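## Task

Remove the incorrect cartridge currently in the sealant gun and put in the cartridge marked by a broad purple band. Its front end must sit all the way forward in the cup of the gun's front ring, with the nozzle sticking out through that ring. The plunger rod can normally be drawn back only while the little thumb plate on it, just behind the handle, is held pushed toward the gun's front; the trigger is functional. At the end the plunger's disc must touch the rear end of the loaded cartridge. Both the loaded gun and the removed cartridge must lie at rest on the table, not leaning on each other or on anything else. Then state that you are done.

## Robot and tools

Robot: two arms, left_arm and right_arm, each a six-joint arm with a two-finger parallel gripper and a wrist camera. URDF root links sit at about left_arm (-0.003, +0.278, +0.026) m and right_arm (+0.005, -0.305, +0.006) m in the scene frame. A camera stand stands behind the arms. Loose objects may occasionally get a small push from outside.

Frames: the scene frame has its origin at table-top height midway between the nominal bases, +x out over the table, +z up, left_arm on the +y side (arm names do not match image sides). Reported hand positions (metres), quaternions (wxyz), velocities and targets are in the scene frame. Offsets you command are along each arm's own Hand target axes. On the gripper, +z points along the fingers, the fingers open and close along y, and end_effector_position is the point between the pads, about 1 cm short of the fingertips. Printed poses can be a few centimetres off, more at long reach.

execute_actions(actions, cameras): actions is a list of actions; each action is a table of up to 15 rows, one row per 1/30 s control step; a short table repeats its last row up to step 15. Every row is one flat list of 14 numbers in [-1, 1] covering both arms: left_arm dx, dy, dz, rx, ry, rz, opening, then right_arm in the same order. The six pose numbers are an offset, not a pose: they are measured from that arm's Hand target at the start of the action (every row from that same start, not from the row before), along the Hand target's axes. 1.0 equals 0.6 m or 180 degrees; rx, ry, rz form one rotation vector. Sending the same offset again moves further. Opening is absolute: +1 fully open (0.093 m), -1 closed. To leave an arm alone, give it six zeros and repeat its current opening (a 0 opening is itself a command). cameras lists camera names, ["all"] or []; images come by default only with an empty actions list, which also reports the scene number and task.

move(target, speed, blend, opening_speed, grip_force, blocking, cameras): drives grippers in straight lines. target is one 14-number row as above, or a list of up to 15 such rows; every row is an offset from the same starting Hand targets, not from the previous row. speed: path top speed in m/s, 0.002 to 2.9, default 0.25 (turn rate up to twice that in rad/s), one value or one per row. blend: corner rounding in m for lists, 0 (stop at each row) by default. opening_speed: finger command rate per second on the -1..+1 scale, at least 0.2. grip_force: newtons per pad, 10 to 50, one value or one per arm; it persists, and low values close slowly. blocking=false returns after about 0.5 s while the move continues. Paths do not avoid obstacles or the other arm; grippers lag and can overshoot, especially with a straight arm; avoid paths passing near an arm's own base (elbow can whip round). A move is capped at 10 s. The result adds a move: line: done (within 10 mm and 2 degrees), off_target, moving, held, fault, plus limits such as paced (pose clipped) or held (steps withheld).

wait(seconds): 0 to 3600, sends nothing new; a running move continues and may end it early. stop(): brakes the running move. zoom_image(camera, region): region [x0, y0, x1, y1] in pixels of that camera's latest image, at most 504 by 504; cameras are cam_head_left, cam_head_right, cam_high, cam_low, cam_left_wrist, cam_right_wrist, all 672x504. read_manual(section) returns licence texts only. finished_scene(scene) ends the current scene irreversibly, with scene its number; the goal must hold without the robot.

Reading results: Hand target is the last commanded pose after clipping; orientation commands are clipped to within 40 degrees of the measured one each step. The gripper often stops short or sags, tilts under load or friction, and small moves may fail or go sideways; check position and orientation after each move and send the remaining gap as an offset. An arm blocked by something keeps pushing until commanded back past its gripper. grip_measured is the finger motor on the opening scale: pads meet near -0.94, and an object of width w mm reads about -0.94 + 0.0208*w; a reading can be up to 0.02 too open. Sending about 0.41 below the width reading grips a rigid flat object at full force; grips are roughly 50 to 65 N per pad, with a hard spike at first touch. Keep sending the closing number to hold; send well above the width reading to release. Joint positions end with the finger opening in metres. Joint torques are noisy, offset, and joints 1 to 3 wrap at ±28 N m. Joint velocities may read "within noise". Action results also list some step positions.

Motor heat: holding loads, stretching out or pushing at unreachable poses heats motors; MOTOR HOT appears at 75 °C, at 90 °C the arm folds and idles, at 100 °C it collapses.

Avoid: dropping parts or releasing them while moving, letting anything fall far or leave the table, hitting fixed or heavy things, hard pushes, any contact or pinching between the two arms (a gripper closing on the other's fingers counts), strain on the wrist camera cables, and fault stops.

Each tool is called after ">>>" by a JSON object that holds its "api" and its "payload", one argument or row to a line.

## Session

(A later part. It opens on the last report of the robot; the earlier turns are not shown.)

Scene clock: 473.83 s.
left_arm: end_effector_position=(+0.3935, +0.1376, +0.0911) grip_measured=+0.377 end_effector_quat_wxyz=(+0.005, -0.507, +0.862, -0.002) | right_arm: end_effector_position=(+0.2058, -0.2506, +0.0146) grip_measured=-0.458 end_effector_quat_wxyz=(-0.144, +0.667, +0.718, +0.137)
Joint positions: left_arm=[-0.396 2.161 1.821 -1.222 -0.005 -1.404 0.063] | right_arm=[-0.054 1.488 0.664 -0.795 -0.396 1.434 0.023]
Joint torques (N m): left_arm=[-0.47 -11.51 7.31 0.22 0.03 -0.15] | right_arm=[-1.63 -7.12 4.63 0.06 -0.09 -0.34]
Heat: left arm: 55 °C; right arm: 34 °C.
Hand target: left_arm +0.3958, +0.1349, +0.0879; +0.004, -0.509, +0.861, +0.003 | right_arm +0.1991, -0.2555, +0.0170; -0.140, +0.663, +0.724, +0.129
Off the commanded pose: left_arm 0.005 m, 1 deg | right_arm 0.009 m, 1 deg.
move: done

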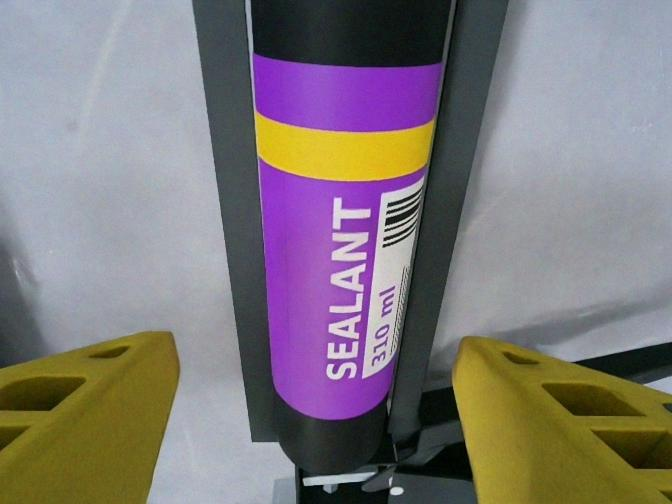

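>>> {"api": "move", "payload": {
  "target": [
    [0,-0.006,0.05,0,0,0,0.38,0,0,0,0,0,0,-0.9],
    [0,-0.006,0.083,0,0,0,0.36,0,0,0,0,0,0,-0.9],
    [0,-0.006,0.083,0,0,0,-0.5,0,0,0,0,0,0,-0.9],
    [0,-0.006,0.072,0,0.015,0,-0.5,0,0,0,0,0,0,-0.9],
    [-0.05,-0.006,0.072,0,0.015,0,-0.5,0,0,0,0,0,0,-0.9]
  ],
  "speed": [0.15,0.1,0.1,0.08,0.06],
  "cameras": ["cam_left_wrist","cam_low","cam_high"]
}}

>>> {"api": "zoom_image", "payload": {
  "camera": "cam_low",
  "region": [200, 170, 460, 310]
}}

>>> {"api": "zoom_image", "payload": {
  "camera": "cam_high",
  "region": [300, 170, 460, 330]
}}

Scene clock: 487.23 s.
left_arm: end_effector_position=(+0.4108, +0.1532, +0.0579) grip_measured=-0.497 end_effector_quat_wxyz=(-0.013, -0.509, +0.860, -0.025) | right_arm: end_effector_position=(+0.2057, -0.2507, +0.0146) grip_measured=-0.458 end_effector_quat_wxyz=(-0.144, +0.667, +0.718, +0.136)
Joint positions: left_arm=[-0.326 2.22 1.782 -1.114 0.054 -1.341 0.021] | right_arm=[-0.054 1.488 0.664 -0.796 -0.396 1.434 0.023]
Joint torques (N m): left_arm=[0.75 -10.13 6.82 0.27 -0.03 0.13] | right_arm=[-1.51 -7.16 4.63 0.07 -0.05 -0.33]
Heat: left arm: 56 °C; right arm: 33 °C.
Hand target: left_arm +0.4135, +0.1598, +0.0449; -0.017, -0.509, +0.860, -0.009 | right_arm +0.1991, -0.2555, +0.0169; -0.140, +0.663, +0.724, +0.129
Off the commanded pose: left_arm 0.015 m, 2 deg | right_arm 0.009 m, 1 deg.
move: off_target (left_arm); target 2's new opening was sent with left_arm's hand 0.015 m and 2 deg from that target; target 3's new opening was sent with left_arm's hand 0.015 m and 2 deg from that target
Images, in order (width x height): cam_high 672x504, cam_low 672x504, cam_left_wrist 672x504.

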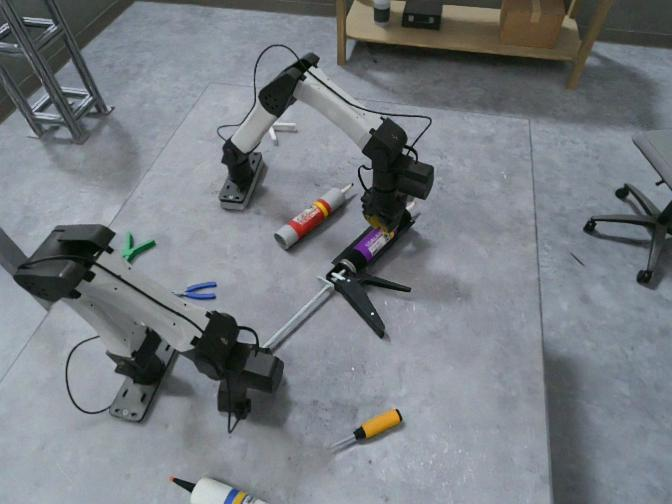

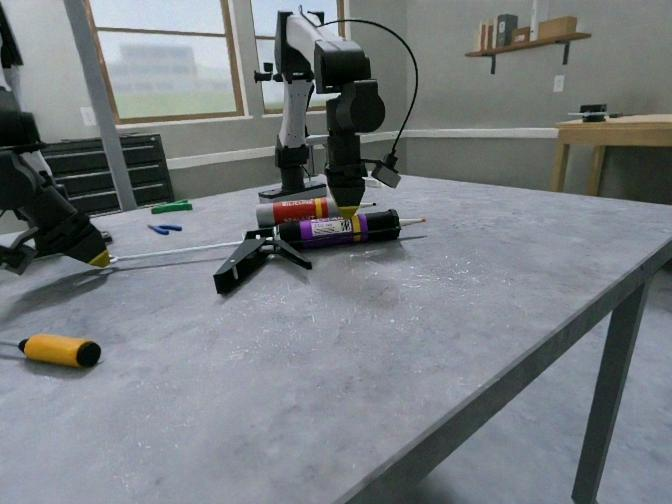

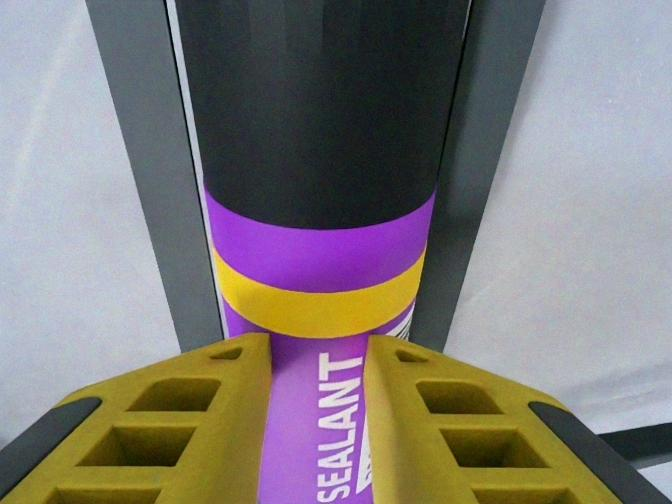

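Scaled by 1.938 from the camera's image (finer frame: 960x720).

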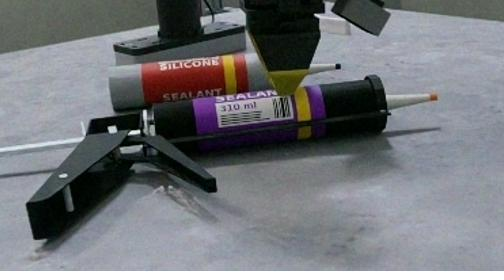

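Scaled by 3.150 from the camera's image (finer frame: 960x720).

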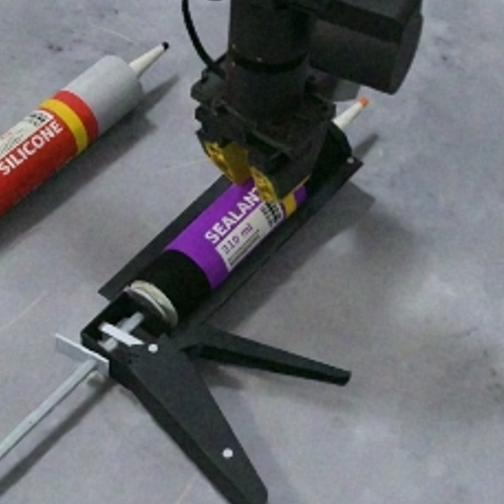

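>>> {"api": "move", "payload": {
  "target": [
    [0.0,0,0,0,0,0,0.38,0,0,0,0,0,0,-0.9],
    [0.05,0,0.02,0,-0.015,0,0.38,0,0,0,0,0,0,-0.9],
    [0.05,0,0.036,0,-0.015,0,0.38,0,0,0,0,0,0,-0.9]
  ],
  "speed": [0.1,0.1,0.08]
}}

Scene clock: 493.17 s.
left_arm: end_effector_position=(+0.4003, +0.1295, +0.0365) grip_measured=+0.377 end_effector_quat_wxyz=(+0.006, -0.503, +0.864, -0.006) | right_arm: end_effector_position=(+0.2057, -0.2507, +0.0146) grip_measured=-0.458 end_effector_quat_wxyz=(-0.144, +0.667, +0.718, +0.136)
Joint positions: left_arm=[-0.407 2.232 1.717 -1.038 -0.001 -1.407 0.063] | right_arm=[-0.054 1.488 0.664 -0.796 -0.396 1.433 0.023]
Joint torques (N m): left_arm=[0.2 -12.3 4.1 0.49 -0.01 -0.12] | right_arm=[-1.61 -7.13 4.82 0.12 0.03 -0.34]
Heat: left arm: 55 °C; right arm: 33 °C.
Hand target: left_arm +0.3988, +0.1329, +0.0245; +0.004, -0.509, +0.861, +0.003 | right_arm +0.1991, -0.2555, +0.0169; -0.140, +0.663, +0.724, +0.129
Off the commanded pose: left_arm 0.013 m, 1 deg | right_arm 0.008 m, 1 deg.
move: off_target (left_arm)

>>> {"api": "move", "payload": {
  "target": [
    [0.0,0,0.006,0,0,0,0.38,0,0,0,0,0,0,-0.9],
    [0,0,0.006,0,0,0,-0.5,0,0,0,0,0,0,-0.9],
    [-0.008,0,-0.008,0,0.014,0,-0.5,0,0,0,0,0,0,-0.9],
    [-0.06,0,-0.008,0,0.014,0,-0.5,0,0,0,0,0,0,-0.9]
  ],
  "speed": [0.1,0.1,0.08,0.06],
  "cameras": ["cam_low","cam_high"]
}}

>>> {"api": "zoom_image", "payload": {
  "camera": "cam_low",
  "region": [200, 170, 460, 310]
}}

>>> {"api": "zoom_image", "payload": {
  "camera": "cam_high",
  "region": [300, 170, 460, 330]
}}

Scene clock: 504.10 s.
left_arm: end_effector_position=(+0.4007, +0.1359, +0.0363) grip_measured=-0.171 end_effector_quat_wxyz=(-0.041, -0.499, +0.865, -0.034) | right_arm: end_effector_position=(+0.2058, -0.2490, +0.0153) grip_measured=-0.458 end_effector_quat_wxyz=(-0.147, +0.666, +0.718, +0.140)
Joint positions: left_arm=[-0.351 2.247 1.737 -1.067 0.106 -1.343 0.037] | right_arm=[-0.054 1.488 0.664 -0.796 -0.407 1.432 0.023]
Joint torques (N m): left_arm=[3.51 -11.37 7.53 0.24 -0.51 0.26] | right_arm=[-1.54 -7.13 4.75 0.08 0.02 -0.32]
Heat: left arm: 56 °C; right arm: 33 °C.
Hand target: left_arm +0.4160, +0.1645, +0.0295; -0.015, -0.509, +0.860, -0.008 | right_arm +0.1991, -0.2555, +0.0169; -0.140, +0.663, +0.724, +0.129
Off the commanded pose: left_arm 0.033 m, 4 deg | right_arm 0.009 m, 2 deg.
move: off_target (left_arm); target 2's new opening was sent with left_arm's hand 0.016 m and 1 deg from that target
Images, in order (width x height): cam_high 672x504, cam_low 672x504.

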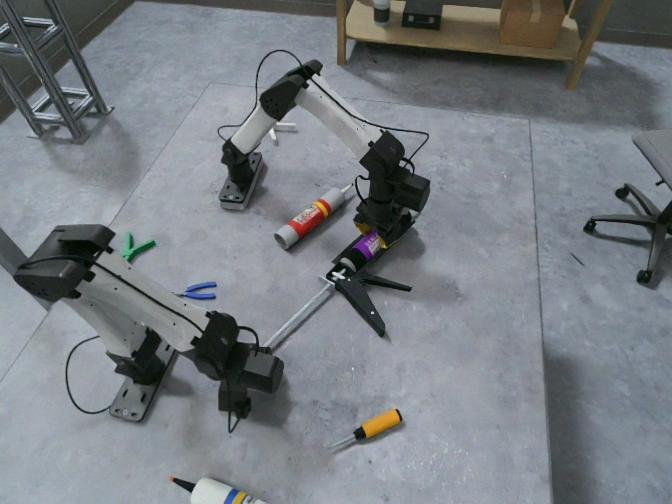

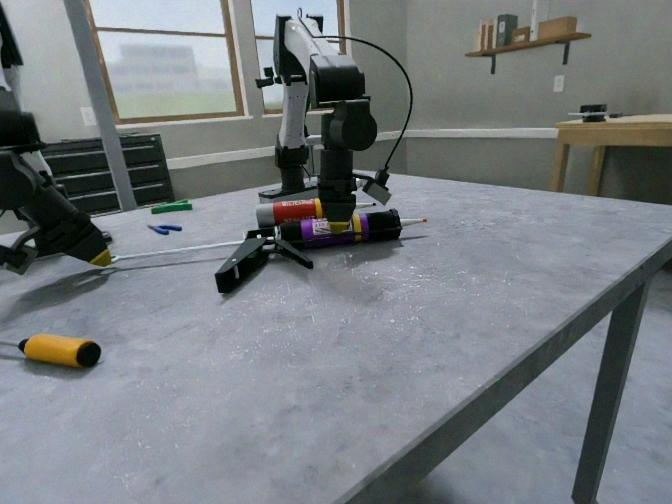

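Scaled by 1.938 from the camera's image (finer frame: 960x720).

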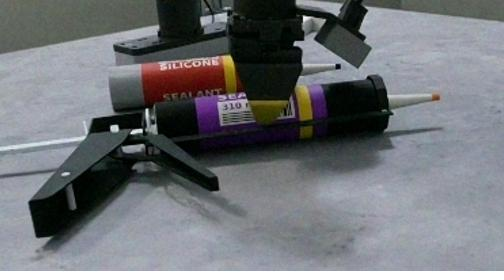

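Scaled by 3.150 from the camera's image (finer frame: 960x720).

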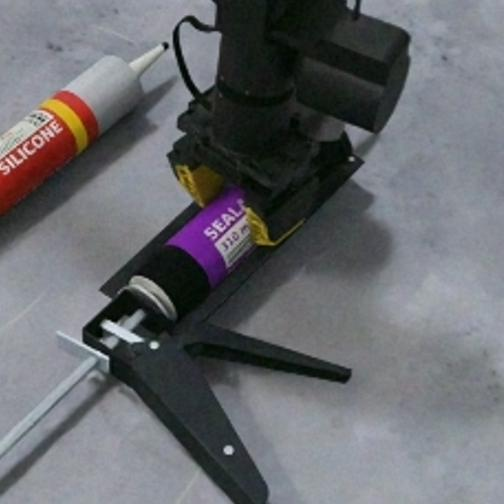

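>>> {"api": "move", "payload": {
  "target": [
    [0.05,0,0.0,0,-0.014,0,-0.5,0,0,0,0,0,0,-0.9],
    [0.05,0,0,0,-0.014,0,0.38,0,0,0,0,0,0,-0.9],
    [0.05,0,-0.14,0,-0.014,0,0.38,0,0,0,0,0,0,-0.9],
    [0.13,0,-0.14,0,-0.014,0,0.38,0,0,0,0,0,0,-0.9]
  ],
  "speed": [0.1,0.1,0.15,0.2],
  "opening_speed": 1.0,
  "cameras": ["cam_left_wrist"]
}}

>>> {"api": "zoom_image", "payload": {
  "camera": "cam_left_wrist",
  "region": [200, 250, 440, 480]
}}

Scene clock: 513.30 s.
left_arm: end_effector_position=(+0.3812, +0.0943, +0.1021) grip_measured=+0.377 end_effector_quat_wxyz=(-0.005, -0.501, +0.865, +0.012) | right_arm: end_effector_position=(+0.2057, -0.2496, +0.0152) grip_measured=-0.458 end_effector_quat_wxyz=(-0.146, +0.666, +0.718, +0.140)
Joint positions: left_arm=[-0.502 2.218 1.957 -1.335 -0.004 -1.498 0.063] | right_arm=[-0.055 1.488 0.664 -0.796 -0.405 1.431 0.023]
Joint torques (N m): left_arm=[0.49 -18.24 4.53 0.16 0.02 -0.14] | right_arm=[-1.52 -7.15 4.53 0.08 0.04 -0.32]
Heat: left arm: 56 °C; right arm: 32 °C.
Hand target: left_arm +0.3800, +0.0986, +0.1162; +0.004, -0.509, +0.861, +0.003 | right_arm +0.1991, -0.2556, +0.0169; -0.140, +0.663, +0.724, +0.129
Off the commanded pose: left_arm 0.015 m, 2 deg | right_arm 0.009 m, 2 deg.
move: off_target (left_arm)

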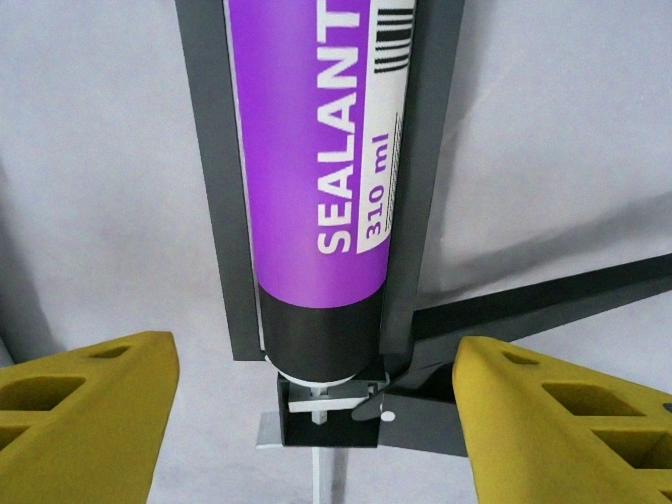

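Scaled by 2.100 from the camera's image (finer frame: 960x720).

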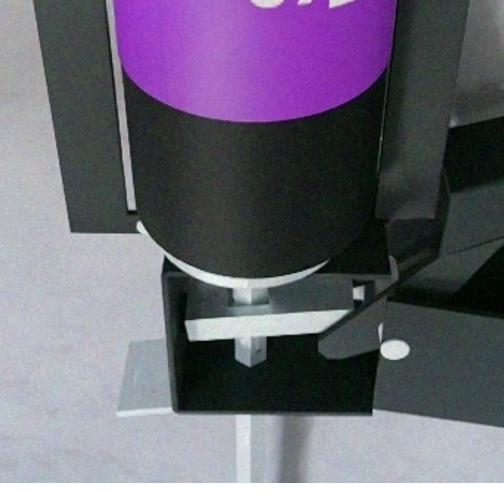

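>>> {"api": "move", "payload": {
  "target": [-0.17,0,0.0,0,0,0,0.38,0,0,0,0,0,0,-0.9],
  "speed": 0.25,
  "cameras": ["cam_left_wrist"]
}}

>>> {"api": "zoom_image", "payload": {
  "camera": "cam_left_wrist",
  "region": [180, 0, 480, 240]
}}

Scene clock: 525.03 s.
left_arm: end_effector_position=(+0.4274, +0.1907, +0.1236) grip_measured=+0.377 end_effector_quat_wxyz=(+0.011, -0.516, +0.856, -0.003) | right_arm: end_effector_position=(+0.2057, -0.2496, +0.0152) grip_measured=-0.458 end_effector_quat_wxyz=(-0.146, +0.666, +0.718, +0.140)
Joint positions: left_arm=[-0.258 2.232 2.066 -1.384 -0.01 -1.288 0.063] | right_arm=[-0.055 1.488 0.664 -0.796 -0.405 1.431 0.023]
Joint torques (N m): left_arm=[-0.42 -11.36 7.36 0.24 0.06 0.12] | right_arm=[-1.44 -7.19 4.6 0.08 0 -0.32]
Heat: left arm: 64 °C; right arm: 32 °C.
Hand target: left_arm +0.4291, +0.1880, +0.1171; +0.004, -0.509, +0.861, +0.003 | right_arm +0.1991, -0.2556, +0.0169; -0.140, +0.663, +0.724, +0.129
Off the commanded pose: left_arm 0.007 m, 1 deg | right_arm 0.009 m, 2 deg.
move: done

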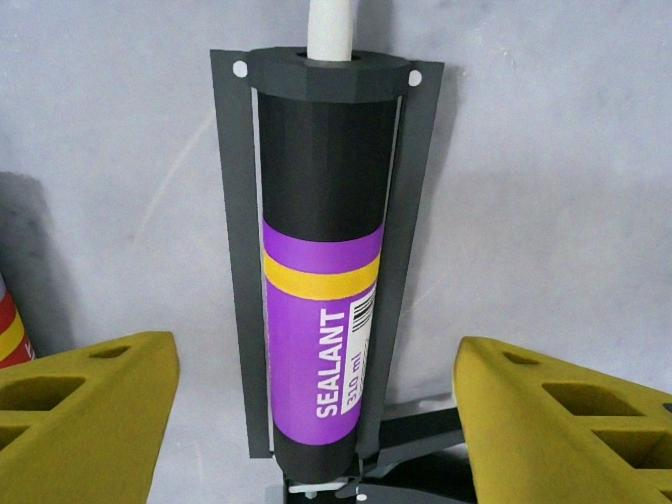

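Scaled by 1.680 from the camera's image (finer frame: 960x720).

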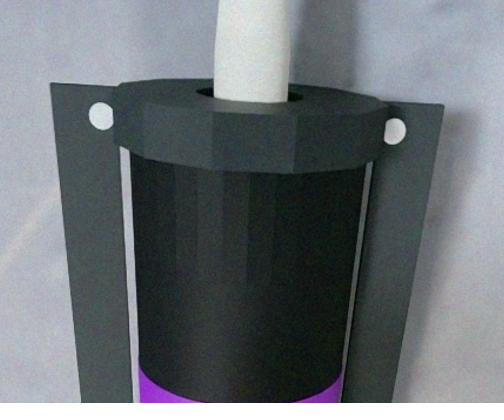

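>>> {"api": "move", "payload": {
  "target": [
    [0,0,0,0,0,0,0.38,0,0,0,0,0,0,0.2],
    [0.045,0.297,-0.138,0,0,0,0.38,0.075,0,-0.1855,0,0,0,0.2],
    [0.045,0.297,-0.138,0,0,0,0.38,0.352,0.391,-0.079,0.0726,-0.107,-0.3727,1]
  ],
  "speed": 0.3,
  "cameras": ["cam_right_wrist","cam_high"]
}}

Scene clock: 544.07 s.
left_arm: end_effector_position=(+0.2658, +0.2470, +0.2020) grip_measured=+0.377 end_effector_quat_wxyz=(+0.011, -0.511, +0.859, -0.003) | right_arm: end_effector_position=(+0.4150, -0.0584, +0.1370) grip_measured=+1.000 end_effector_quat_wxyz=(+0.033, +0.156, +0.987, +0.036)
Joint positions: left_arm=[-0.174 1.556 1.48 -1.474 -0.01 -1.193 0.063] | right_arm=[0.537 2.413 2.507 -1.57 -0.013 0.852 0.093]
Joint torques (N m): left_arm=[0.51 -8.09 4.16 0.23 0.08 0.12] | right_arm=[-0.36 -12.52 8.28 0.66 0.13 -0.19]
Heat: left arm: 59 °C; right arm: 33 °C.
Hand target: left_arm +0.2596, +0.2493, +0.2000; +0.004, -0.509, +0.861, +0.003 | right_arm +0.4173, -0.0577, +0.1401; +0.000, +0.148, +0.989, +0.000
Off the commanded pose: left_arm 0.007 m, 1 deg | right_arm 0.004 m, 6 deg.
joint sent to its limit (right arm) — joint 4 (wrist pitch), lower limit. The joint targets are off in orientation, not in position.
move: off_target (right_arm); target 3's new opening was sent with right_arm's hand 0.004 m and 6 deg from that target
Images, in order (width x height): cam_high 672x504, cam_right_wrist 672x504.

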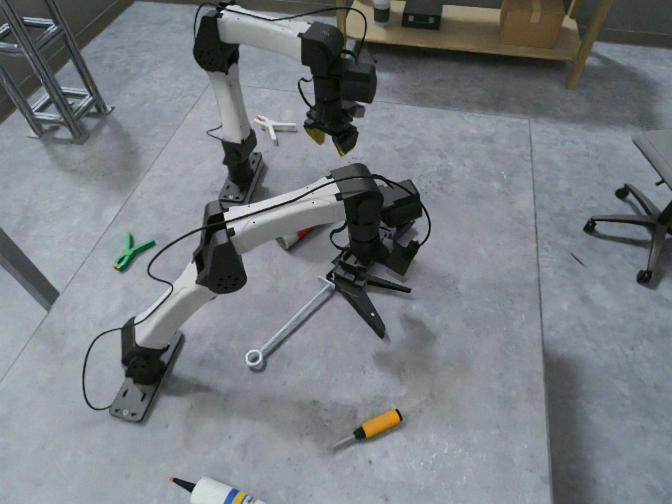

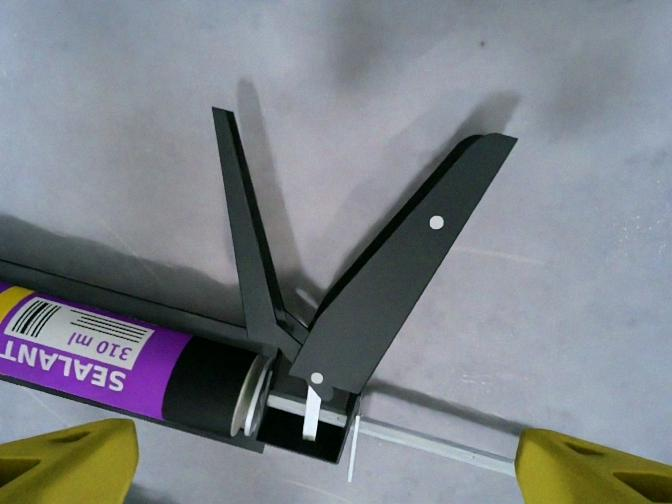

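>>> {"api": "zoom_image", "payload": {
  "camera": "cam_right_wrist",
  "region": [140, 300, 380, 500]
}}

Scaled by 2.100 from the camera's image (finer frame: 960x720).

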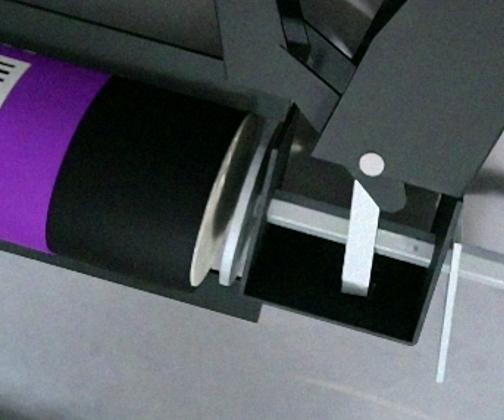

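>>> {"api": "move", "payload": {
  "target": [0,0,0,0,0,0,0.38,-0.005,0.0275,0.11,0,0,0.068,1],
  "speed": 0.25,
  "cameras": ["cam_right_wrist"]
}}

Scene clock: 556.07 s.
left_arm: end_effector_position=(+0.2658, +0.2470, +0.2020) grip_measured=+0.377 end_effector_quat_wxyz=(+0.011, -0.511, +0.859, -0.003) | right_arm: end_effector_position=(+0.4240, -0.0449, +0.0700) grip_measured=+1.000 end_effector_quat_wxyz=(-0.004, +0.249, +0.969, +0.004)
Joint positions: left_arm=[-0.174 1.556 1.48 -1.474 -0.01 -1.193 0.063] | right_arm=[0.552 2.613 2.611 -1.569 -0.01 1.055 0.093]
Joint torques (N m): left_arm=[0.47 -8.08 4.15 0.23 0.07 0.11] | right_arm=[0.01 -14.24 8.25 0.37 0.12 0.2]
Heat: left arm: 55 °C; right arm: 36 °C.
Hand target: left_arm +0.2596, +0.2493, +0.2000; +0.004, -0.509, +0.861, +0.003 | right_arm +0.4250, -0.0429, +0.0740; +0.000, +0.253, +0.968, +0.000
Off the commanded pose: left_arm 0.007 m, 1 deg | right_arm 0.005 m, 1 deg.
joint sent to its limit (right arm) — joint 4 (wrist pitch), lower limit. The joint targets still meet the commanded pose.
move: done

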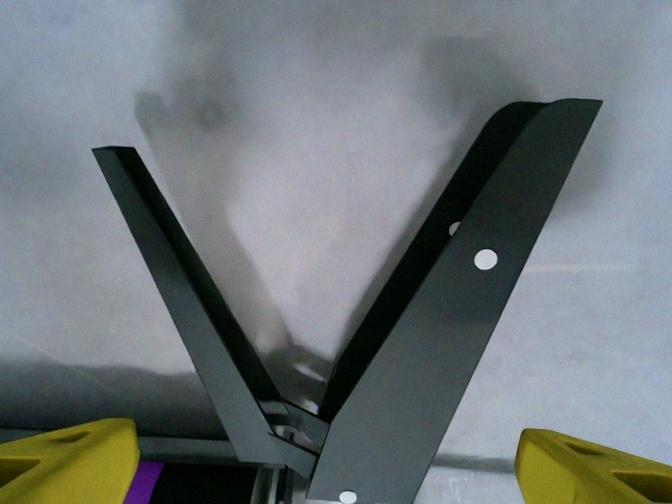

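>>> {"api": "move", "payload": {
  "target": [
    [0,0,0,0,0,0,0.38,0,0.005,0.073,0,0,0,1],
    [0,0,0,0,0,0,0.38,0,0.005,0.073,0,0,0,0.2]
  ],
  "speed": 0.15,
  "grip_force": [50, 40],
  "cameras": ["cam_right_wrist"]
}}

>>> {"api": "move", "payload": {
  "target": [0,0,0,0,0,0,0.38,0,0,0,0,0,0,0.0],
  "cameras": ["cam_right_wrist","cam_high"]
}}

Scene clock: 565.57 s.
left_arm: end_effector_position=(+0.2658, +0.2470, +0.2020) grip_measured=+0.377 end_effector_quat_wxyz=(+0.011, -0.511, +0.859, -0.003) | right_arm: end_effector_position=(+0.4218, -0.0527, +0.0285) grip_measured=+0.202 end_effector_quat_wxyz=(-0.010, +0.264, +0.964, -0.024)
Joint positions: left_arm=[-0.174 1.556 1.48 -1.474 -0.01 -1.193 0.063] | right_arm=[0.55 2.609 2.437 -1.448 0.018 1.085 0.055]
Joint torques (N m): left_arm=[0.47 -8.08 4.22 0.24 0.07 0.11] | right_arm=[0.58 -15.8 5.2 0.94 -0.18 -0.14]
Heat: left arm: 53 °C; right arm: 37 °C.
Hand target: left_arm +0.2596, +0.2493, +0.2000; +0.004, -0.509, +0.861, +0.003 | right_arm +0.4263, -0.0401, +0.0302; +0.000, +0.253, +0.968, +0.000
Off the commanded pose: left_arm 0.007 m, 1 deg | right_arm 0.013 m, 3 deg.
grip_force (N): 50, 40
move: off_target (right_arm)

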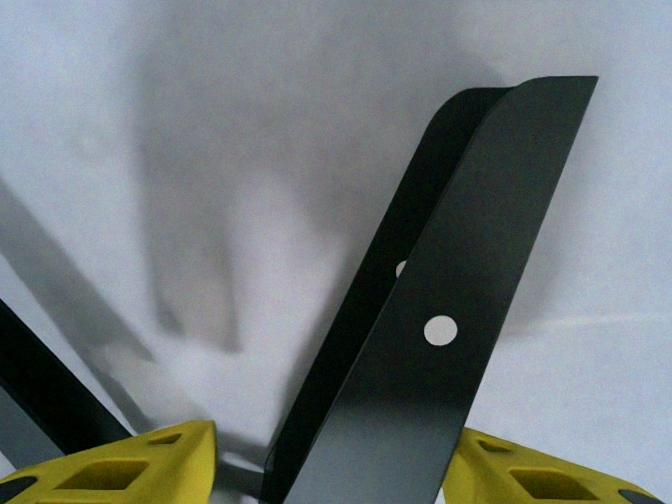

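Scene clock: 566.17 s.
left_arm: end_effector_position=(+0.2658, +0.2470, +0.2020) grip_measured=+0.377 end_effector_quat_wxyz=(+0.011, -0.511, +0.859, -0.003) | right_arm: end_effector_position=(+0.4223, -0.0535, +0.0286) grip_measured=+0.002 end_effector_quat_wxyz=(-0.008, +0.264, +0.964, -0.026)
Joint positions: left_arm=[-0.174 1.556 1.48 -1.474 -0.01 -1.193 0.063] | right_arm=[0.55 2.609 2.437 -1.448 0.024 1.085 0.045]
Joint torques (N m): left_arm=[0.43 -8.12 4.14 0.23 0.07 0.12] | right_arm=[0.59 -15.83 5.31 0.93 -0.23 -0.16]
Heat: left arm: 53 °C; right arm: 37 °C.
Hand target: left_arm +0.2596, +0.2493, +0.2000; +0.004, -0.509, +0.861, +0.003 | right_arm +0.4264, -0.0401, +0.0302; +0.000, +0.253, +0.968, +0.000
Off the commanded pose: left_arm 0.007 m, 1 deg | right_arm 0.014 m, 3 deg.
grip_force (N): 50, 40
move: done
Images, in order (width x height): cam_high 672x504, cam_right_wrist 672x504.

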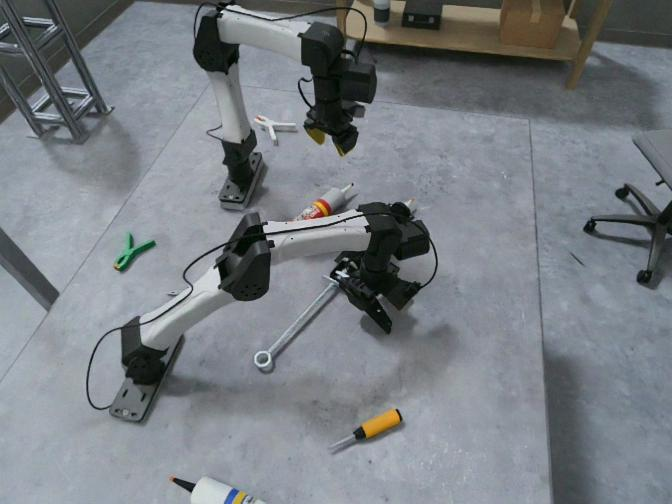

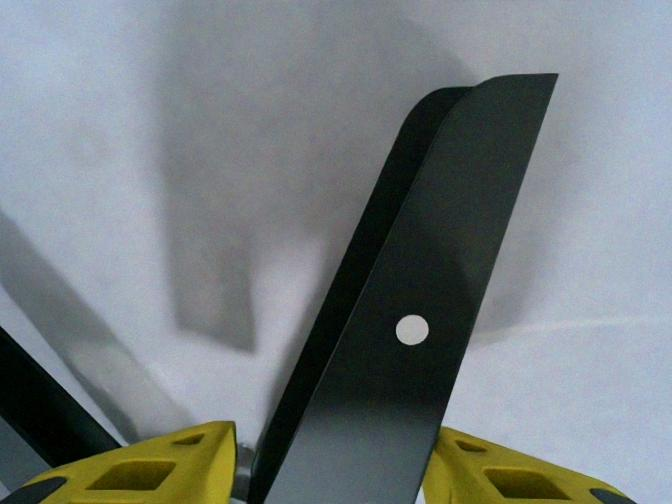

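>>> {"api": "move", "payload": {
  "target": [
    [0,0,0,0,0,0,0.38,0,0,0,0,0,0,0.5],
    [0,0,0,0,0,0,0.38,0,0.01,-0.08,0,0,0,1]
  ],
  "speed": 0.15,
  "grip_force": [50, 50],
  "cameras": ["cam_right_wrist"]
}}

Scene clock: 574.73 s.
left_arm: end_effector_position=(+0.2658, +0.2470, +0.2020) grip_measured=+0.377 end_effector_quat_wxyz=(+0.011, -0.511, +0.859, -0.003) | right_arm: end_effector_position=(+0.4312, -0.0389, +0.0759) grip_measured=+1.000 end_effector_quat_wxyz=(+0.016, +0.259, +0.966, +0.012)
Joint positions: left_arm=[-0.174 1.556 1.48 -1.474 -0.01 -1.193 0.063] | right_arm=[0.56 2.63 2.669 -1.57 0.006 1.084 0.093]
Joint torques (N m): left_arm=[0.49 -8.16 4.16 0.24 0.07 0.12] | right_arm=[0.09 -13.9 7.34 0.54 -0.04 -0.09]
Heat: left arm: 51 °C; right arm: 40 °C.
Hand target: left_arm +0.2596, +0.2493, +0.2000; +0.004, -0.509, +0.861, +0.003 | right_arm +0.4294, -0.0350, +0.0781; +0.000, +0.253, +0.968, +0.000
Off the commanded pose: left_arm 0.007 m, 1 deg | right_arm 0.005 m, 2 deg.
joint sent to its limit (right arm) — joint 4 (wrist pitch), lower limit. The joint targets still meet the commanded pose.
move: done; target 2's new opening was sent with right_arm's hand 0.005 m and 3 deg from that target

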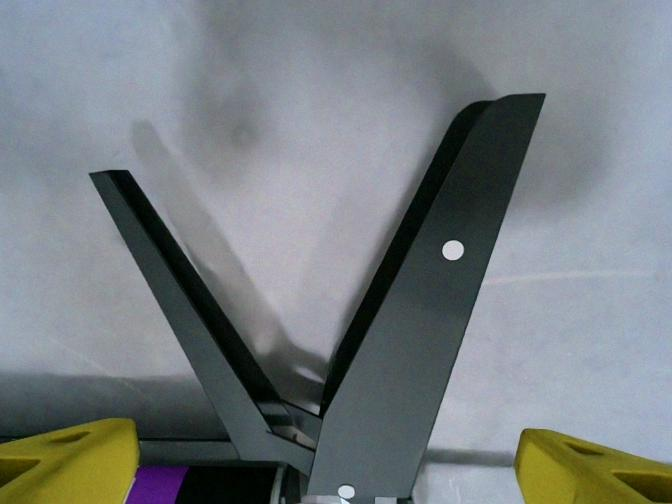

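>>> {"api": "move", "payload": {
  "target": [
    [0,0,0,0,0,0,0.38,0.008,0.011,0,0,0,0,1],
    [0,0,0,0,0,0,0.38,0.008,0.011,0.05,0,0,0,1]
  ],
  "speed": 0.12,
  "cameras": ["cam_right_wrist"]
}}

Scene clock: 586.07 s.
left_arm: end_effector_position=(+0.2658, +0.2470, +0.2020) grip_measured=+0.377 end_effector_quat_wxyz=(+0.011, -0.511, +0.859, -0.003) | right_arm: end_effector_position=(+0.4275, -0.0307, +0.0420) grip_measured=+1.000 end_effector_quat_wxyz=(-0.002, +0.251, +0.968, -0.007)
Joint positions: left_arm=[-0.174 1.556 1.48 -1.474 -0.01 -1.193 0.063] | right_arm=[0.577 2.721 2.709 -1.572 0.006 1.084 0.093]
Joint torques (N m): left_arm=[0.46 -8.06 4.15 0.23 0.08 0.11] | right_arm=[-0.27 -14.94 8.12 0.37 -0.05 0.06]
Heat: left arm: 50 °C; right arm: 42 °C.
Hand target: left_arm +0.2596, +0.2493, +0.2000; +0.004, -0.509, +0.861, +0.003 | right_arm +0.4284, -0.0269, +0.0481; +0.000, +0.253, +0.967, +0.000
Off the commanded pose: left_arm 0.007 m, 1 deg | right_arm 0.007 m, 1 deg.
joint sent to its limit (right arm) — joint 4 (wrist pitch), lower limit. The joint targets still meet the commanded pose.
move: done

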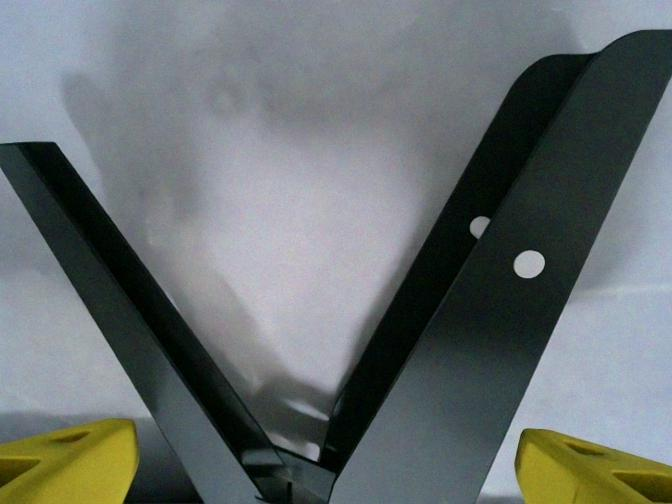

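>>> {"api": "move", "payload": {
  "target": [
    [0,0,0,0,0,0,0.38,0.012,0.0,0,0,0,0,1],
    [0,0,0,0,0,0,0.38,0.012,0.0,0.02,0,0,0,1]
  ],
  "speed": 0.1,
  "cameras": ["cam_right_wrist"]
}}

Scene clock: 593.17 s.
left_arm: end_effector_position=(+0.2658, +0.2470, +0.2020) grip_measured=+0.377 end_effector_quat_wxyz=(+0.011, -0.511, +0.859, -0.003) | right_arm: end_effector_position=(+0.4212, -0.0285, +0.0339) grip_measured=+1.000 end_effector_quat_wxyz=(-0.008, +0.250, +0.968, -0.011)
Joint positions: left_arm=[-0.174 1.556 1.48 -1.474 -0.01 -1.193 0.063] | right_arm=[0.587 2.684 2.603 -1.516 0.003 1.093 0.093]
Joint torques (N m): left_arm=[0.46 -8.13 4.18 0.24 0.07 0.11] | right_arm=[0.03 -16.87 4.1 0.82 -0.04 0.11]
Heat: left arm: 49 °C; right arm: 44 °C.
Hand target: left_arm +0.2596, +0.2493, +0.2000; +0.004, -0.509, +0.861, +0.003 | right_arm +0.4221, -0.0233, +0.0362; +0.000, +0.253, +0.968, +0.000
Off the commanded pose: left_arm 0.007 m, 1 deg | right_arm 0.006 m, 2 deg.
move: done

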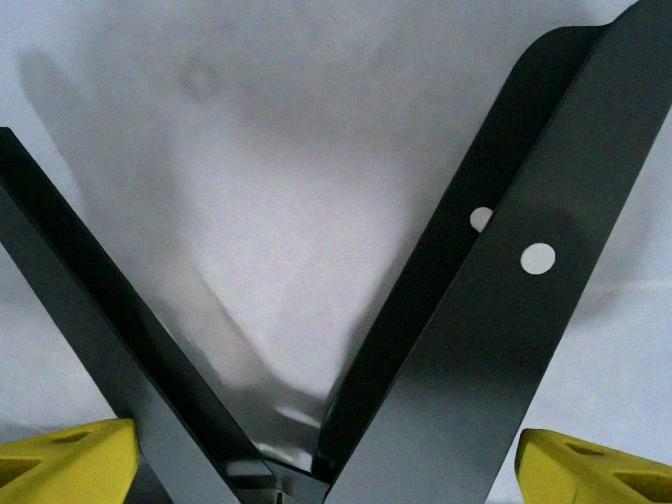

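>>> {"api": "move", "payload": {
  "target": [
    [0,0,0,0,0,0,0.38,0.0,0.0,-0.02,0,0,0,1],
    [0,0,0,0,0,0,0.38,0.017,0.001,-0.02,0,0,0,1],
    [0,0,0,0,0,0,0.38,0.017,0.001,0.004,0,0,0,1]
  ],
  "speed": 0.12,
  "cameras": ["cam_right_wrist","cam_low"]
}}

>>> {"api": "zoom_image", "payload": {
  "camera": "cam_low",
  "region": [180, 150, 380, 310]
}}

Scene clock: 601.53 s.
left_arm: end_effector_position=(+0.2658, +0.2470, +0.2020) grip_measured=+0.377 end_effector_quat_wxyz=(+0.011, -0.511, +0.859, -0.003) | right_arm: end_effector_position=(+0.4095, -0.0214, +0.0152) grip_measured=+1.000 end_effector_quat_wxyz=(-0.018, +0.247, +0.969, -0.018)
Joint positions: left_arm=[-0.174 1.556 1.48 -1.474 -0.01 -1.193 0.063] | right_arm=[0.61 2.662 2.485 -1.443 -0.004 1.11 0.093]
Joint torques (N m): left_arm=[0.49 -8.05 4.19 0.24 0.08 0.12] | right_arm=[-0.28 -19.69 4.94 0.59 0.04 0.13]
Heat: left arm: 48 °C; right arm: 44 °C.
Hand target: left_arm +0.2596, +0.2493, +0.2000; +0.004, -0.509, +0.861, +0.003 | right_arm +0.4134, -0.0178, +0.0338; -0.001, +0.253, +0.967, +0.000
Off the commanded pose: left_arm 0.007 m, 1 deg | right_arm 0.019 m, 3 deg.
move: off_target (right_arm)
Images, in order (width x height): cam_low 672x504, cam_right_wrist 672x504.

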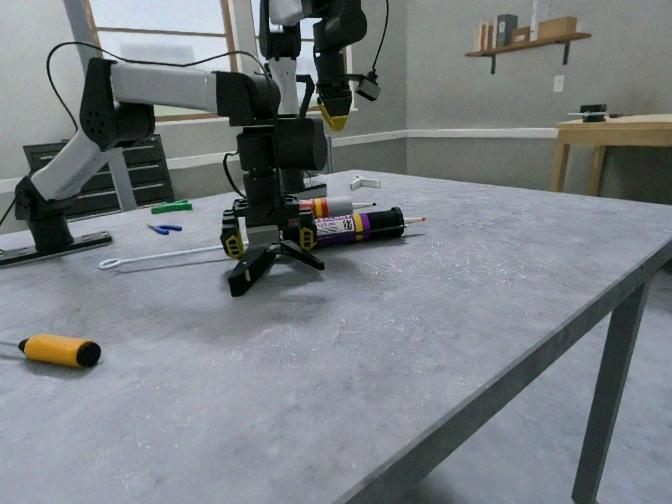

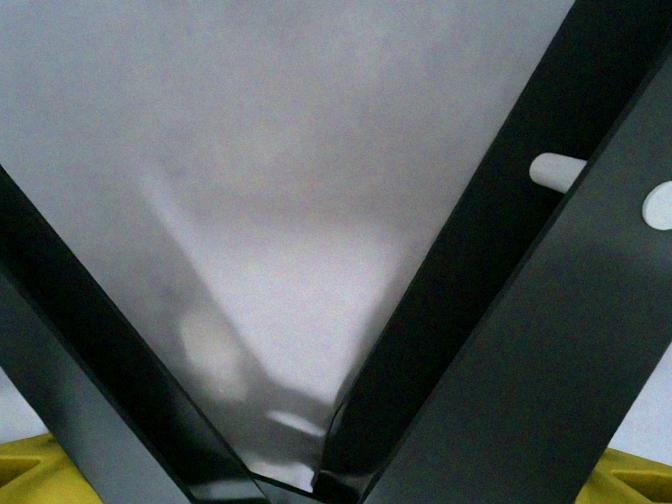

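Scaled by 2.520 from the camera's image (finer frame: 960x720).

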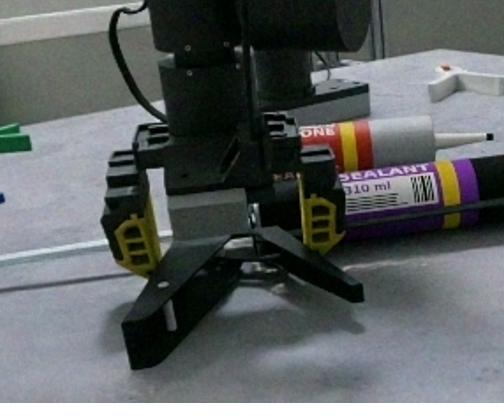

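>>> {"api": "move", "payload": {
  "target": [0,0,0,0,0,0,0.38,0.0,0.0,-0.012,0,0,0,0.4],
  "grip_force": [50, 40],
  "cameras": ["cam_right_wrist"]
}}

>>> {"api": "move", "payload": {
  "target": [0,0,0,0,0,0,0.38,0,0,0,0,0,0,0.0],
  "cameras": ["cam_right_wrist","cam_high"]
}}

Scene clock: 607.93 s.
left_arm: end_effector_position=(+0.2658, +0.2470, +0.2020) grip_measured=+0.377 end_effector_quat_wxyz=(+0.011, -0.511, +0.859, -0.003) | right_arm: end_effector_position=(+0.4104, -0.0232, +0.0152) grip_measured=+0.407 end_effector_quat_wxyz=(-0.014, +0.256, +0.966, -0.022)
Joint positions: left_arm=[-0.174 1.556 1.48 -1.474 -0.01 -1.193 0.063] | right_arm=[0.61 2.662 2.485 -1.445 0.007 1.128 0.065]
Joint torques (N m): left_arm=[0.5 -8.08 4.15 0.24 0.07 0.12] | right_arm=[-0.21 -19.64 7.25 0.28 -0.07 -0.07]
Heat: left arm: 48 °C; right arm: 45 °C.
Hand target: left_arm +0.2596, +0.2493, +0.2000; +0.004, -0.509, +0.861, +0.003 | right_arm +0.4135, -0.0178, +0.0410; +0.000, +0.253, +0.967, +0.000
Off the commanded pose: left_arm 0.007 m, 1 deg | right_arm 0.027 m, 3 deg.
grip_force (N): 50, 40
move: off_target (right_arm)

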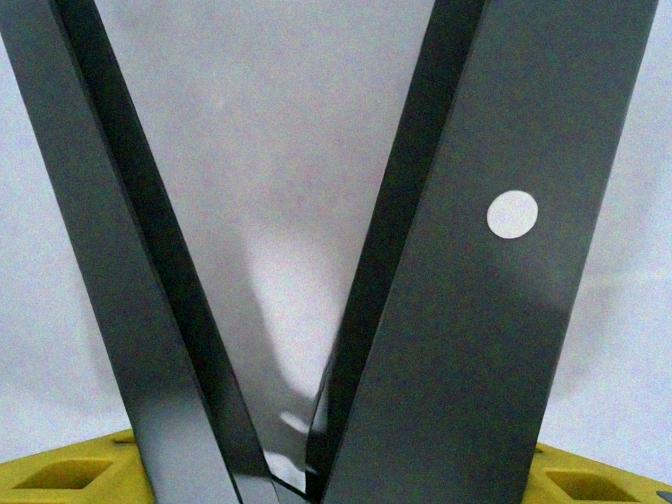

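Scene clock: 609.27 s.
left_arm: end_effector_position=(+0.2658, +0.2470, +0.2020) grip_measured=+0.377 end_effector_quat_wxyz=(+0.011, -0.511, +0.859, -0.003) | right_arm: end_effector_position=(+0.4117, -0.0253, +0.0152) grip_measured=+0.189 end_effector_quat_wxyz=(-0.011, +0.258, +0.966, -0.024)
Joint positions: left_arm=[-0.174 1.556 1.48 -1.474 -0.01 -1.193 0.063] | right_arm=[0.607 2.662 2.485 -1.445 0.015 1.131 0.054]
Joint torques (N m): left_arm=[0.47 -8.1 4.15 0.23 0.07 0.11] | right_arm=[-0.03 -19.77 7.3 0.34 -0.11 -0.12]
Heat: left arm: 48 °C; right arm: 45 °C.
Hand target: left_arm +0.2596, +0.2493, +0.2000; +0.004, -0.509, +0.861, +0.003 | right_arm +0.4135, -0.0178, +0.0410; +0.000, +0.253, +0.968, +0.000
Off the commanded pose: left_arm 0.007 m, 1 deg | right_arm 0.027 m, 3 deg.
grip_force (N): 50, 40
move: done
Images, in order (width x height): cam_high 672x504, cam_right_wrist 672x504.

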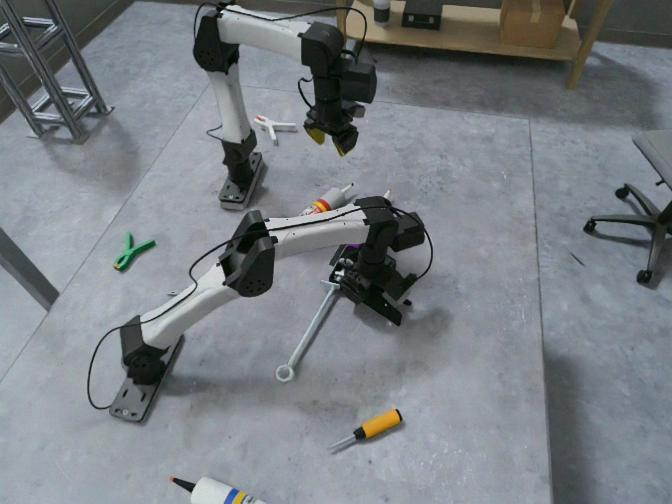

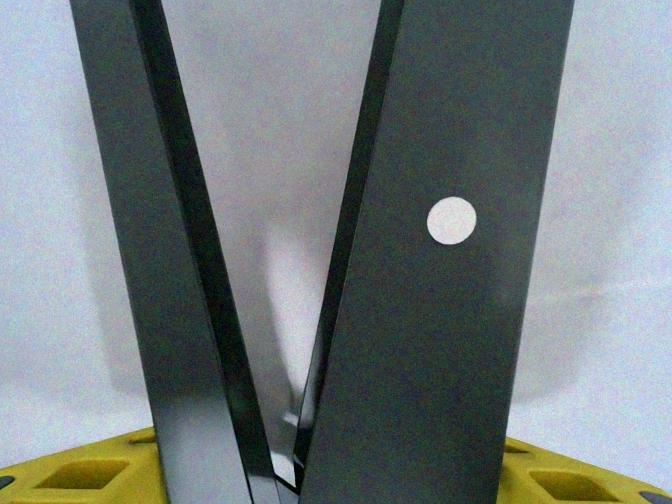

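>>> {"api": "move", "payload": {
  "target": [
    [0,0,0,0,0,0,0.38,0,0,0,0,0,0,-0.1],
    [0,0,0,0,0,0,0.38,0,0,0,0,0,0,0.95],
    [0,0,0,0,0,0,0.38,0,0,0,0,0,0,-0.1]
  ],
  "grip_force": [50, 45],
  "cameras": ["cam_right_wrist","cam_high"]
}}

>>> {"api": "zoom_image", "payload": {
  "camera": "cam_high",
  "region": [280, 170, 440, 330]
}}

Scene clock: 617.40 s.
left_arm: end_effector_position=(+0.2658, +0.2470, +0.2020) grip_measured=+0.377 end_effector_quat_wxyz=(+0.011, -0.511, +0.859, -0.003) | right_arm: end_effector_position=(+0.4105, -0.0194, +0.0155) grip_measured=+0.463 end_effector_quat_wxyz=(-0.015, +0.253, +0.967, -0.014)
Joint positions: left_arm=[-0.174 1.556 1.48 -1.474 -0.01 -1.193 0.063] | right_arm=[0.612 2.661 2.485 -1.436 -0.005 1.123 0.067]
Joint torques (N m): left_arm=[0.49 -8.05 4.21 0.23 0.08 0.11] | right_arm=[-0.43 -19.6 7.34 0.19 0.1 -0.02]
Heat: left arm: 47 °C; right arm: 46 °C.
Hand target: left_arm +0.2596, +0.2493, +0.2000; +0.004, -0.509, +0.861, +0.003 | right_arm +0.4135, -0.0178, +0.0411; +0.000, +0.253, +0.968, +0.000
Off the commanded pose: left_arm 0.007 m, 1 deg | right_arm 0.026 m, 2 deg.
grip_force (N): 50, 45
move: done; target 2's new opening was sent with right_arm's hand 0.027 m and 3 deg from that target; target 3's new opening was sent with right_arm's hand 0.026 m and 3 deg from that target
Images, in order (width x height): cam_high 672x504, cam_right_wrist 672x504.

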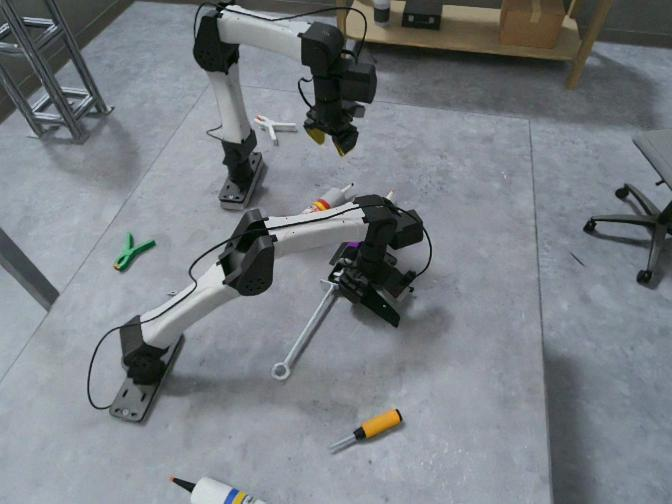

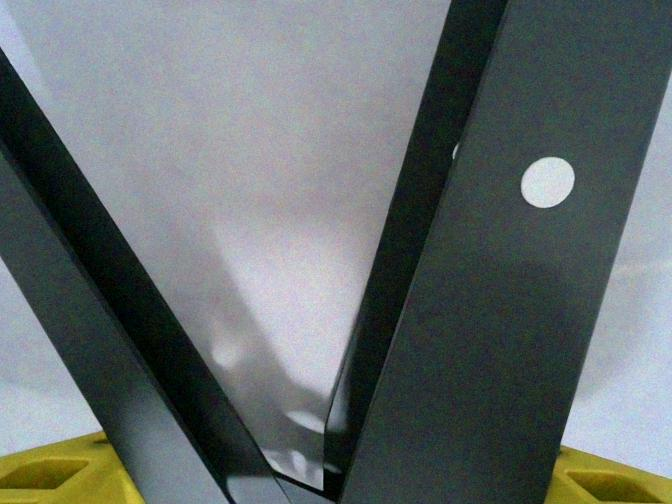

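Scaled by 3.150 from the camera's image (finer frame: 960x720).

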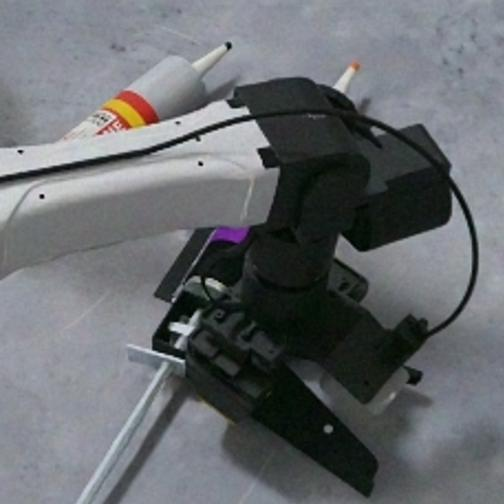

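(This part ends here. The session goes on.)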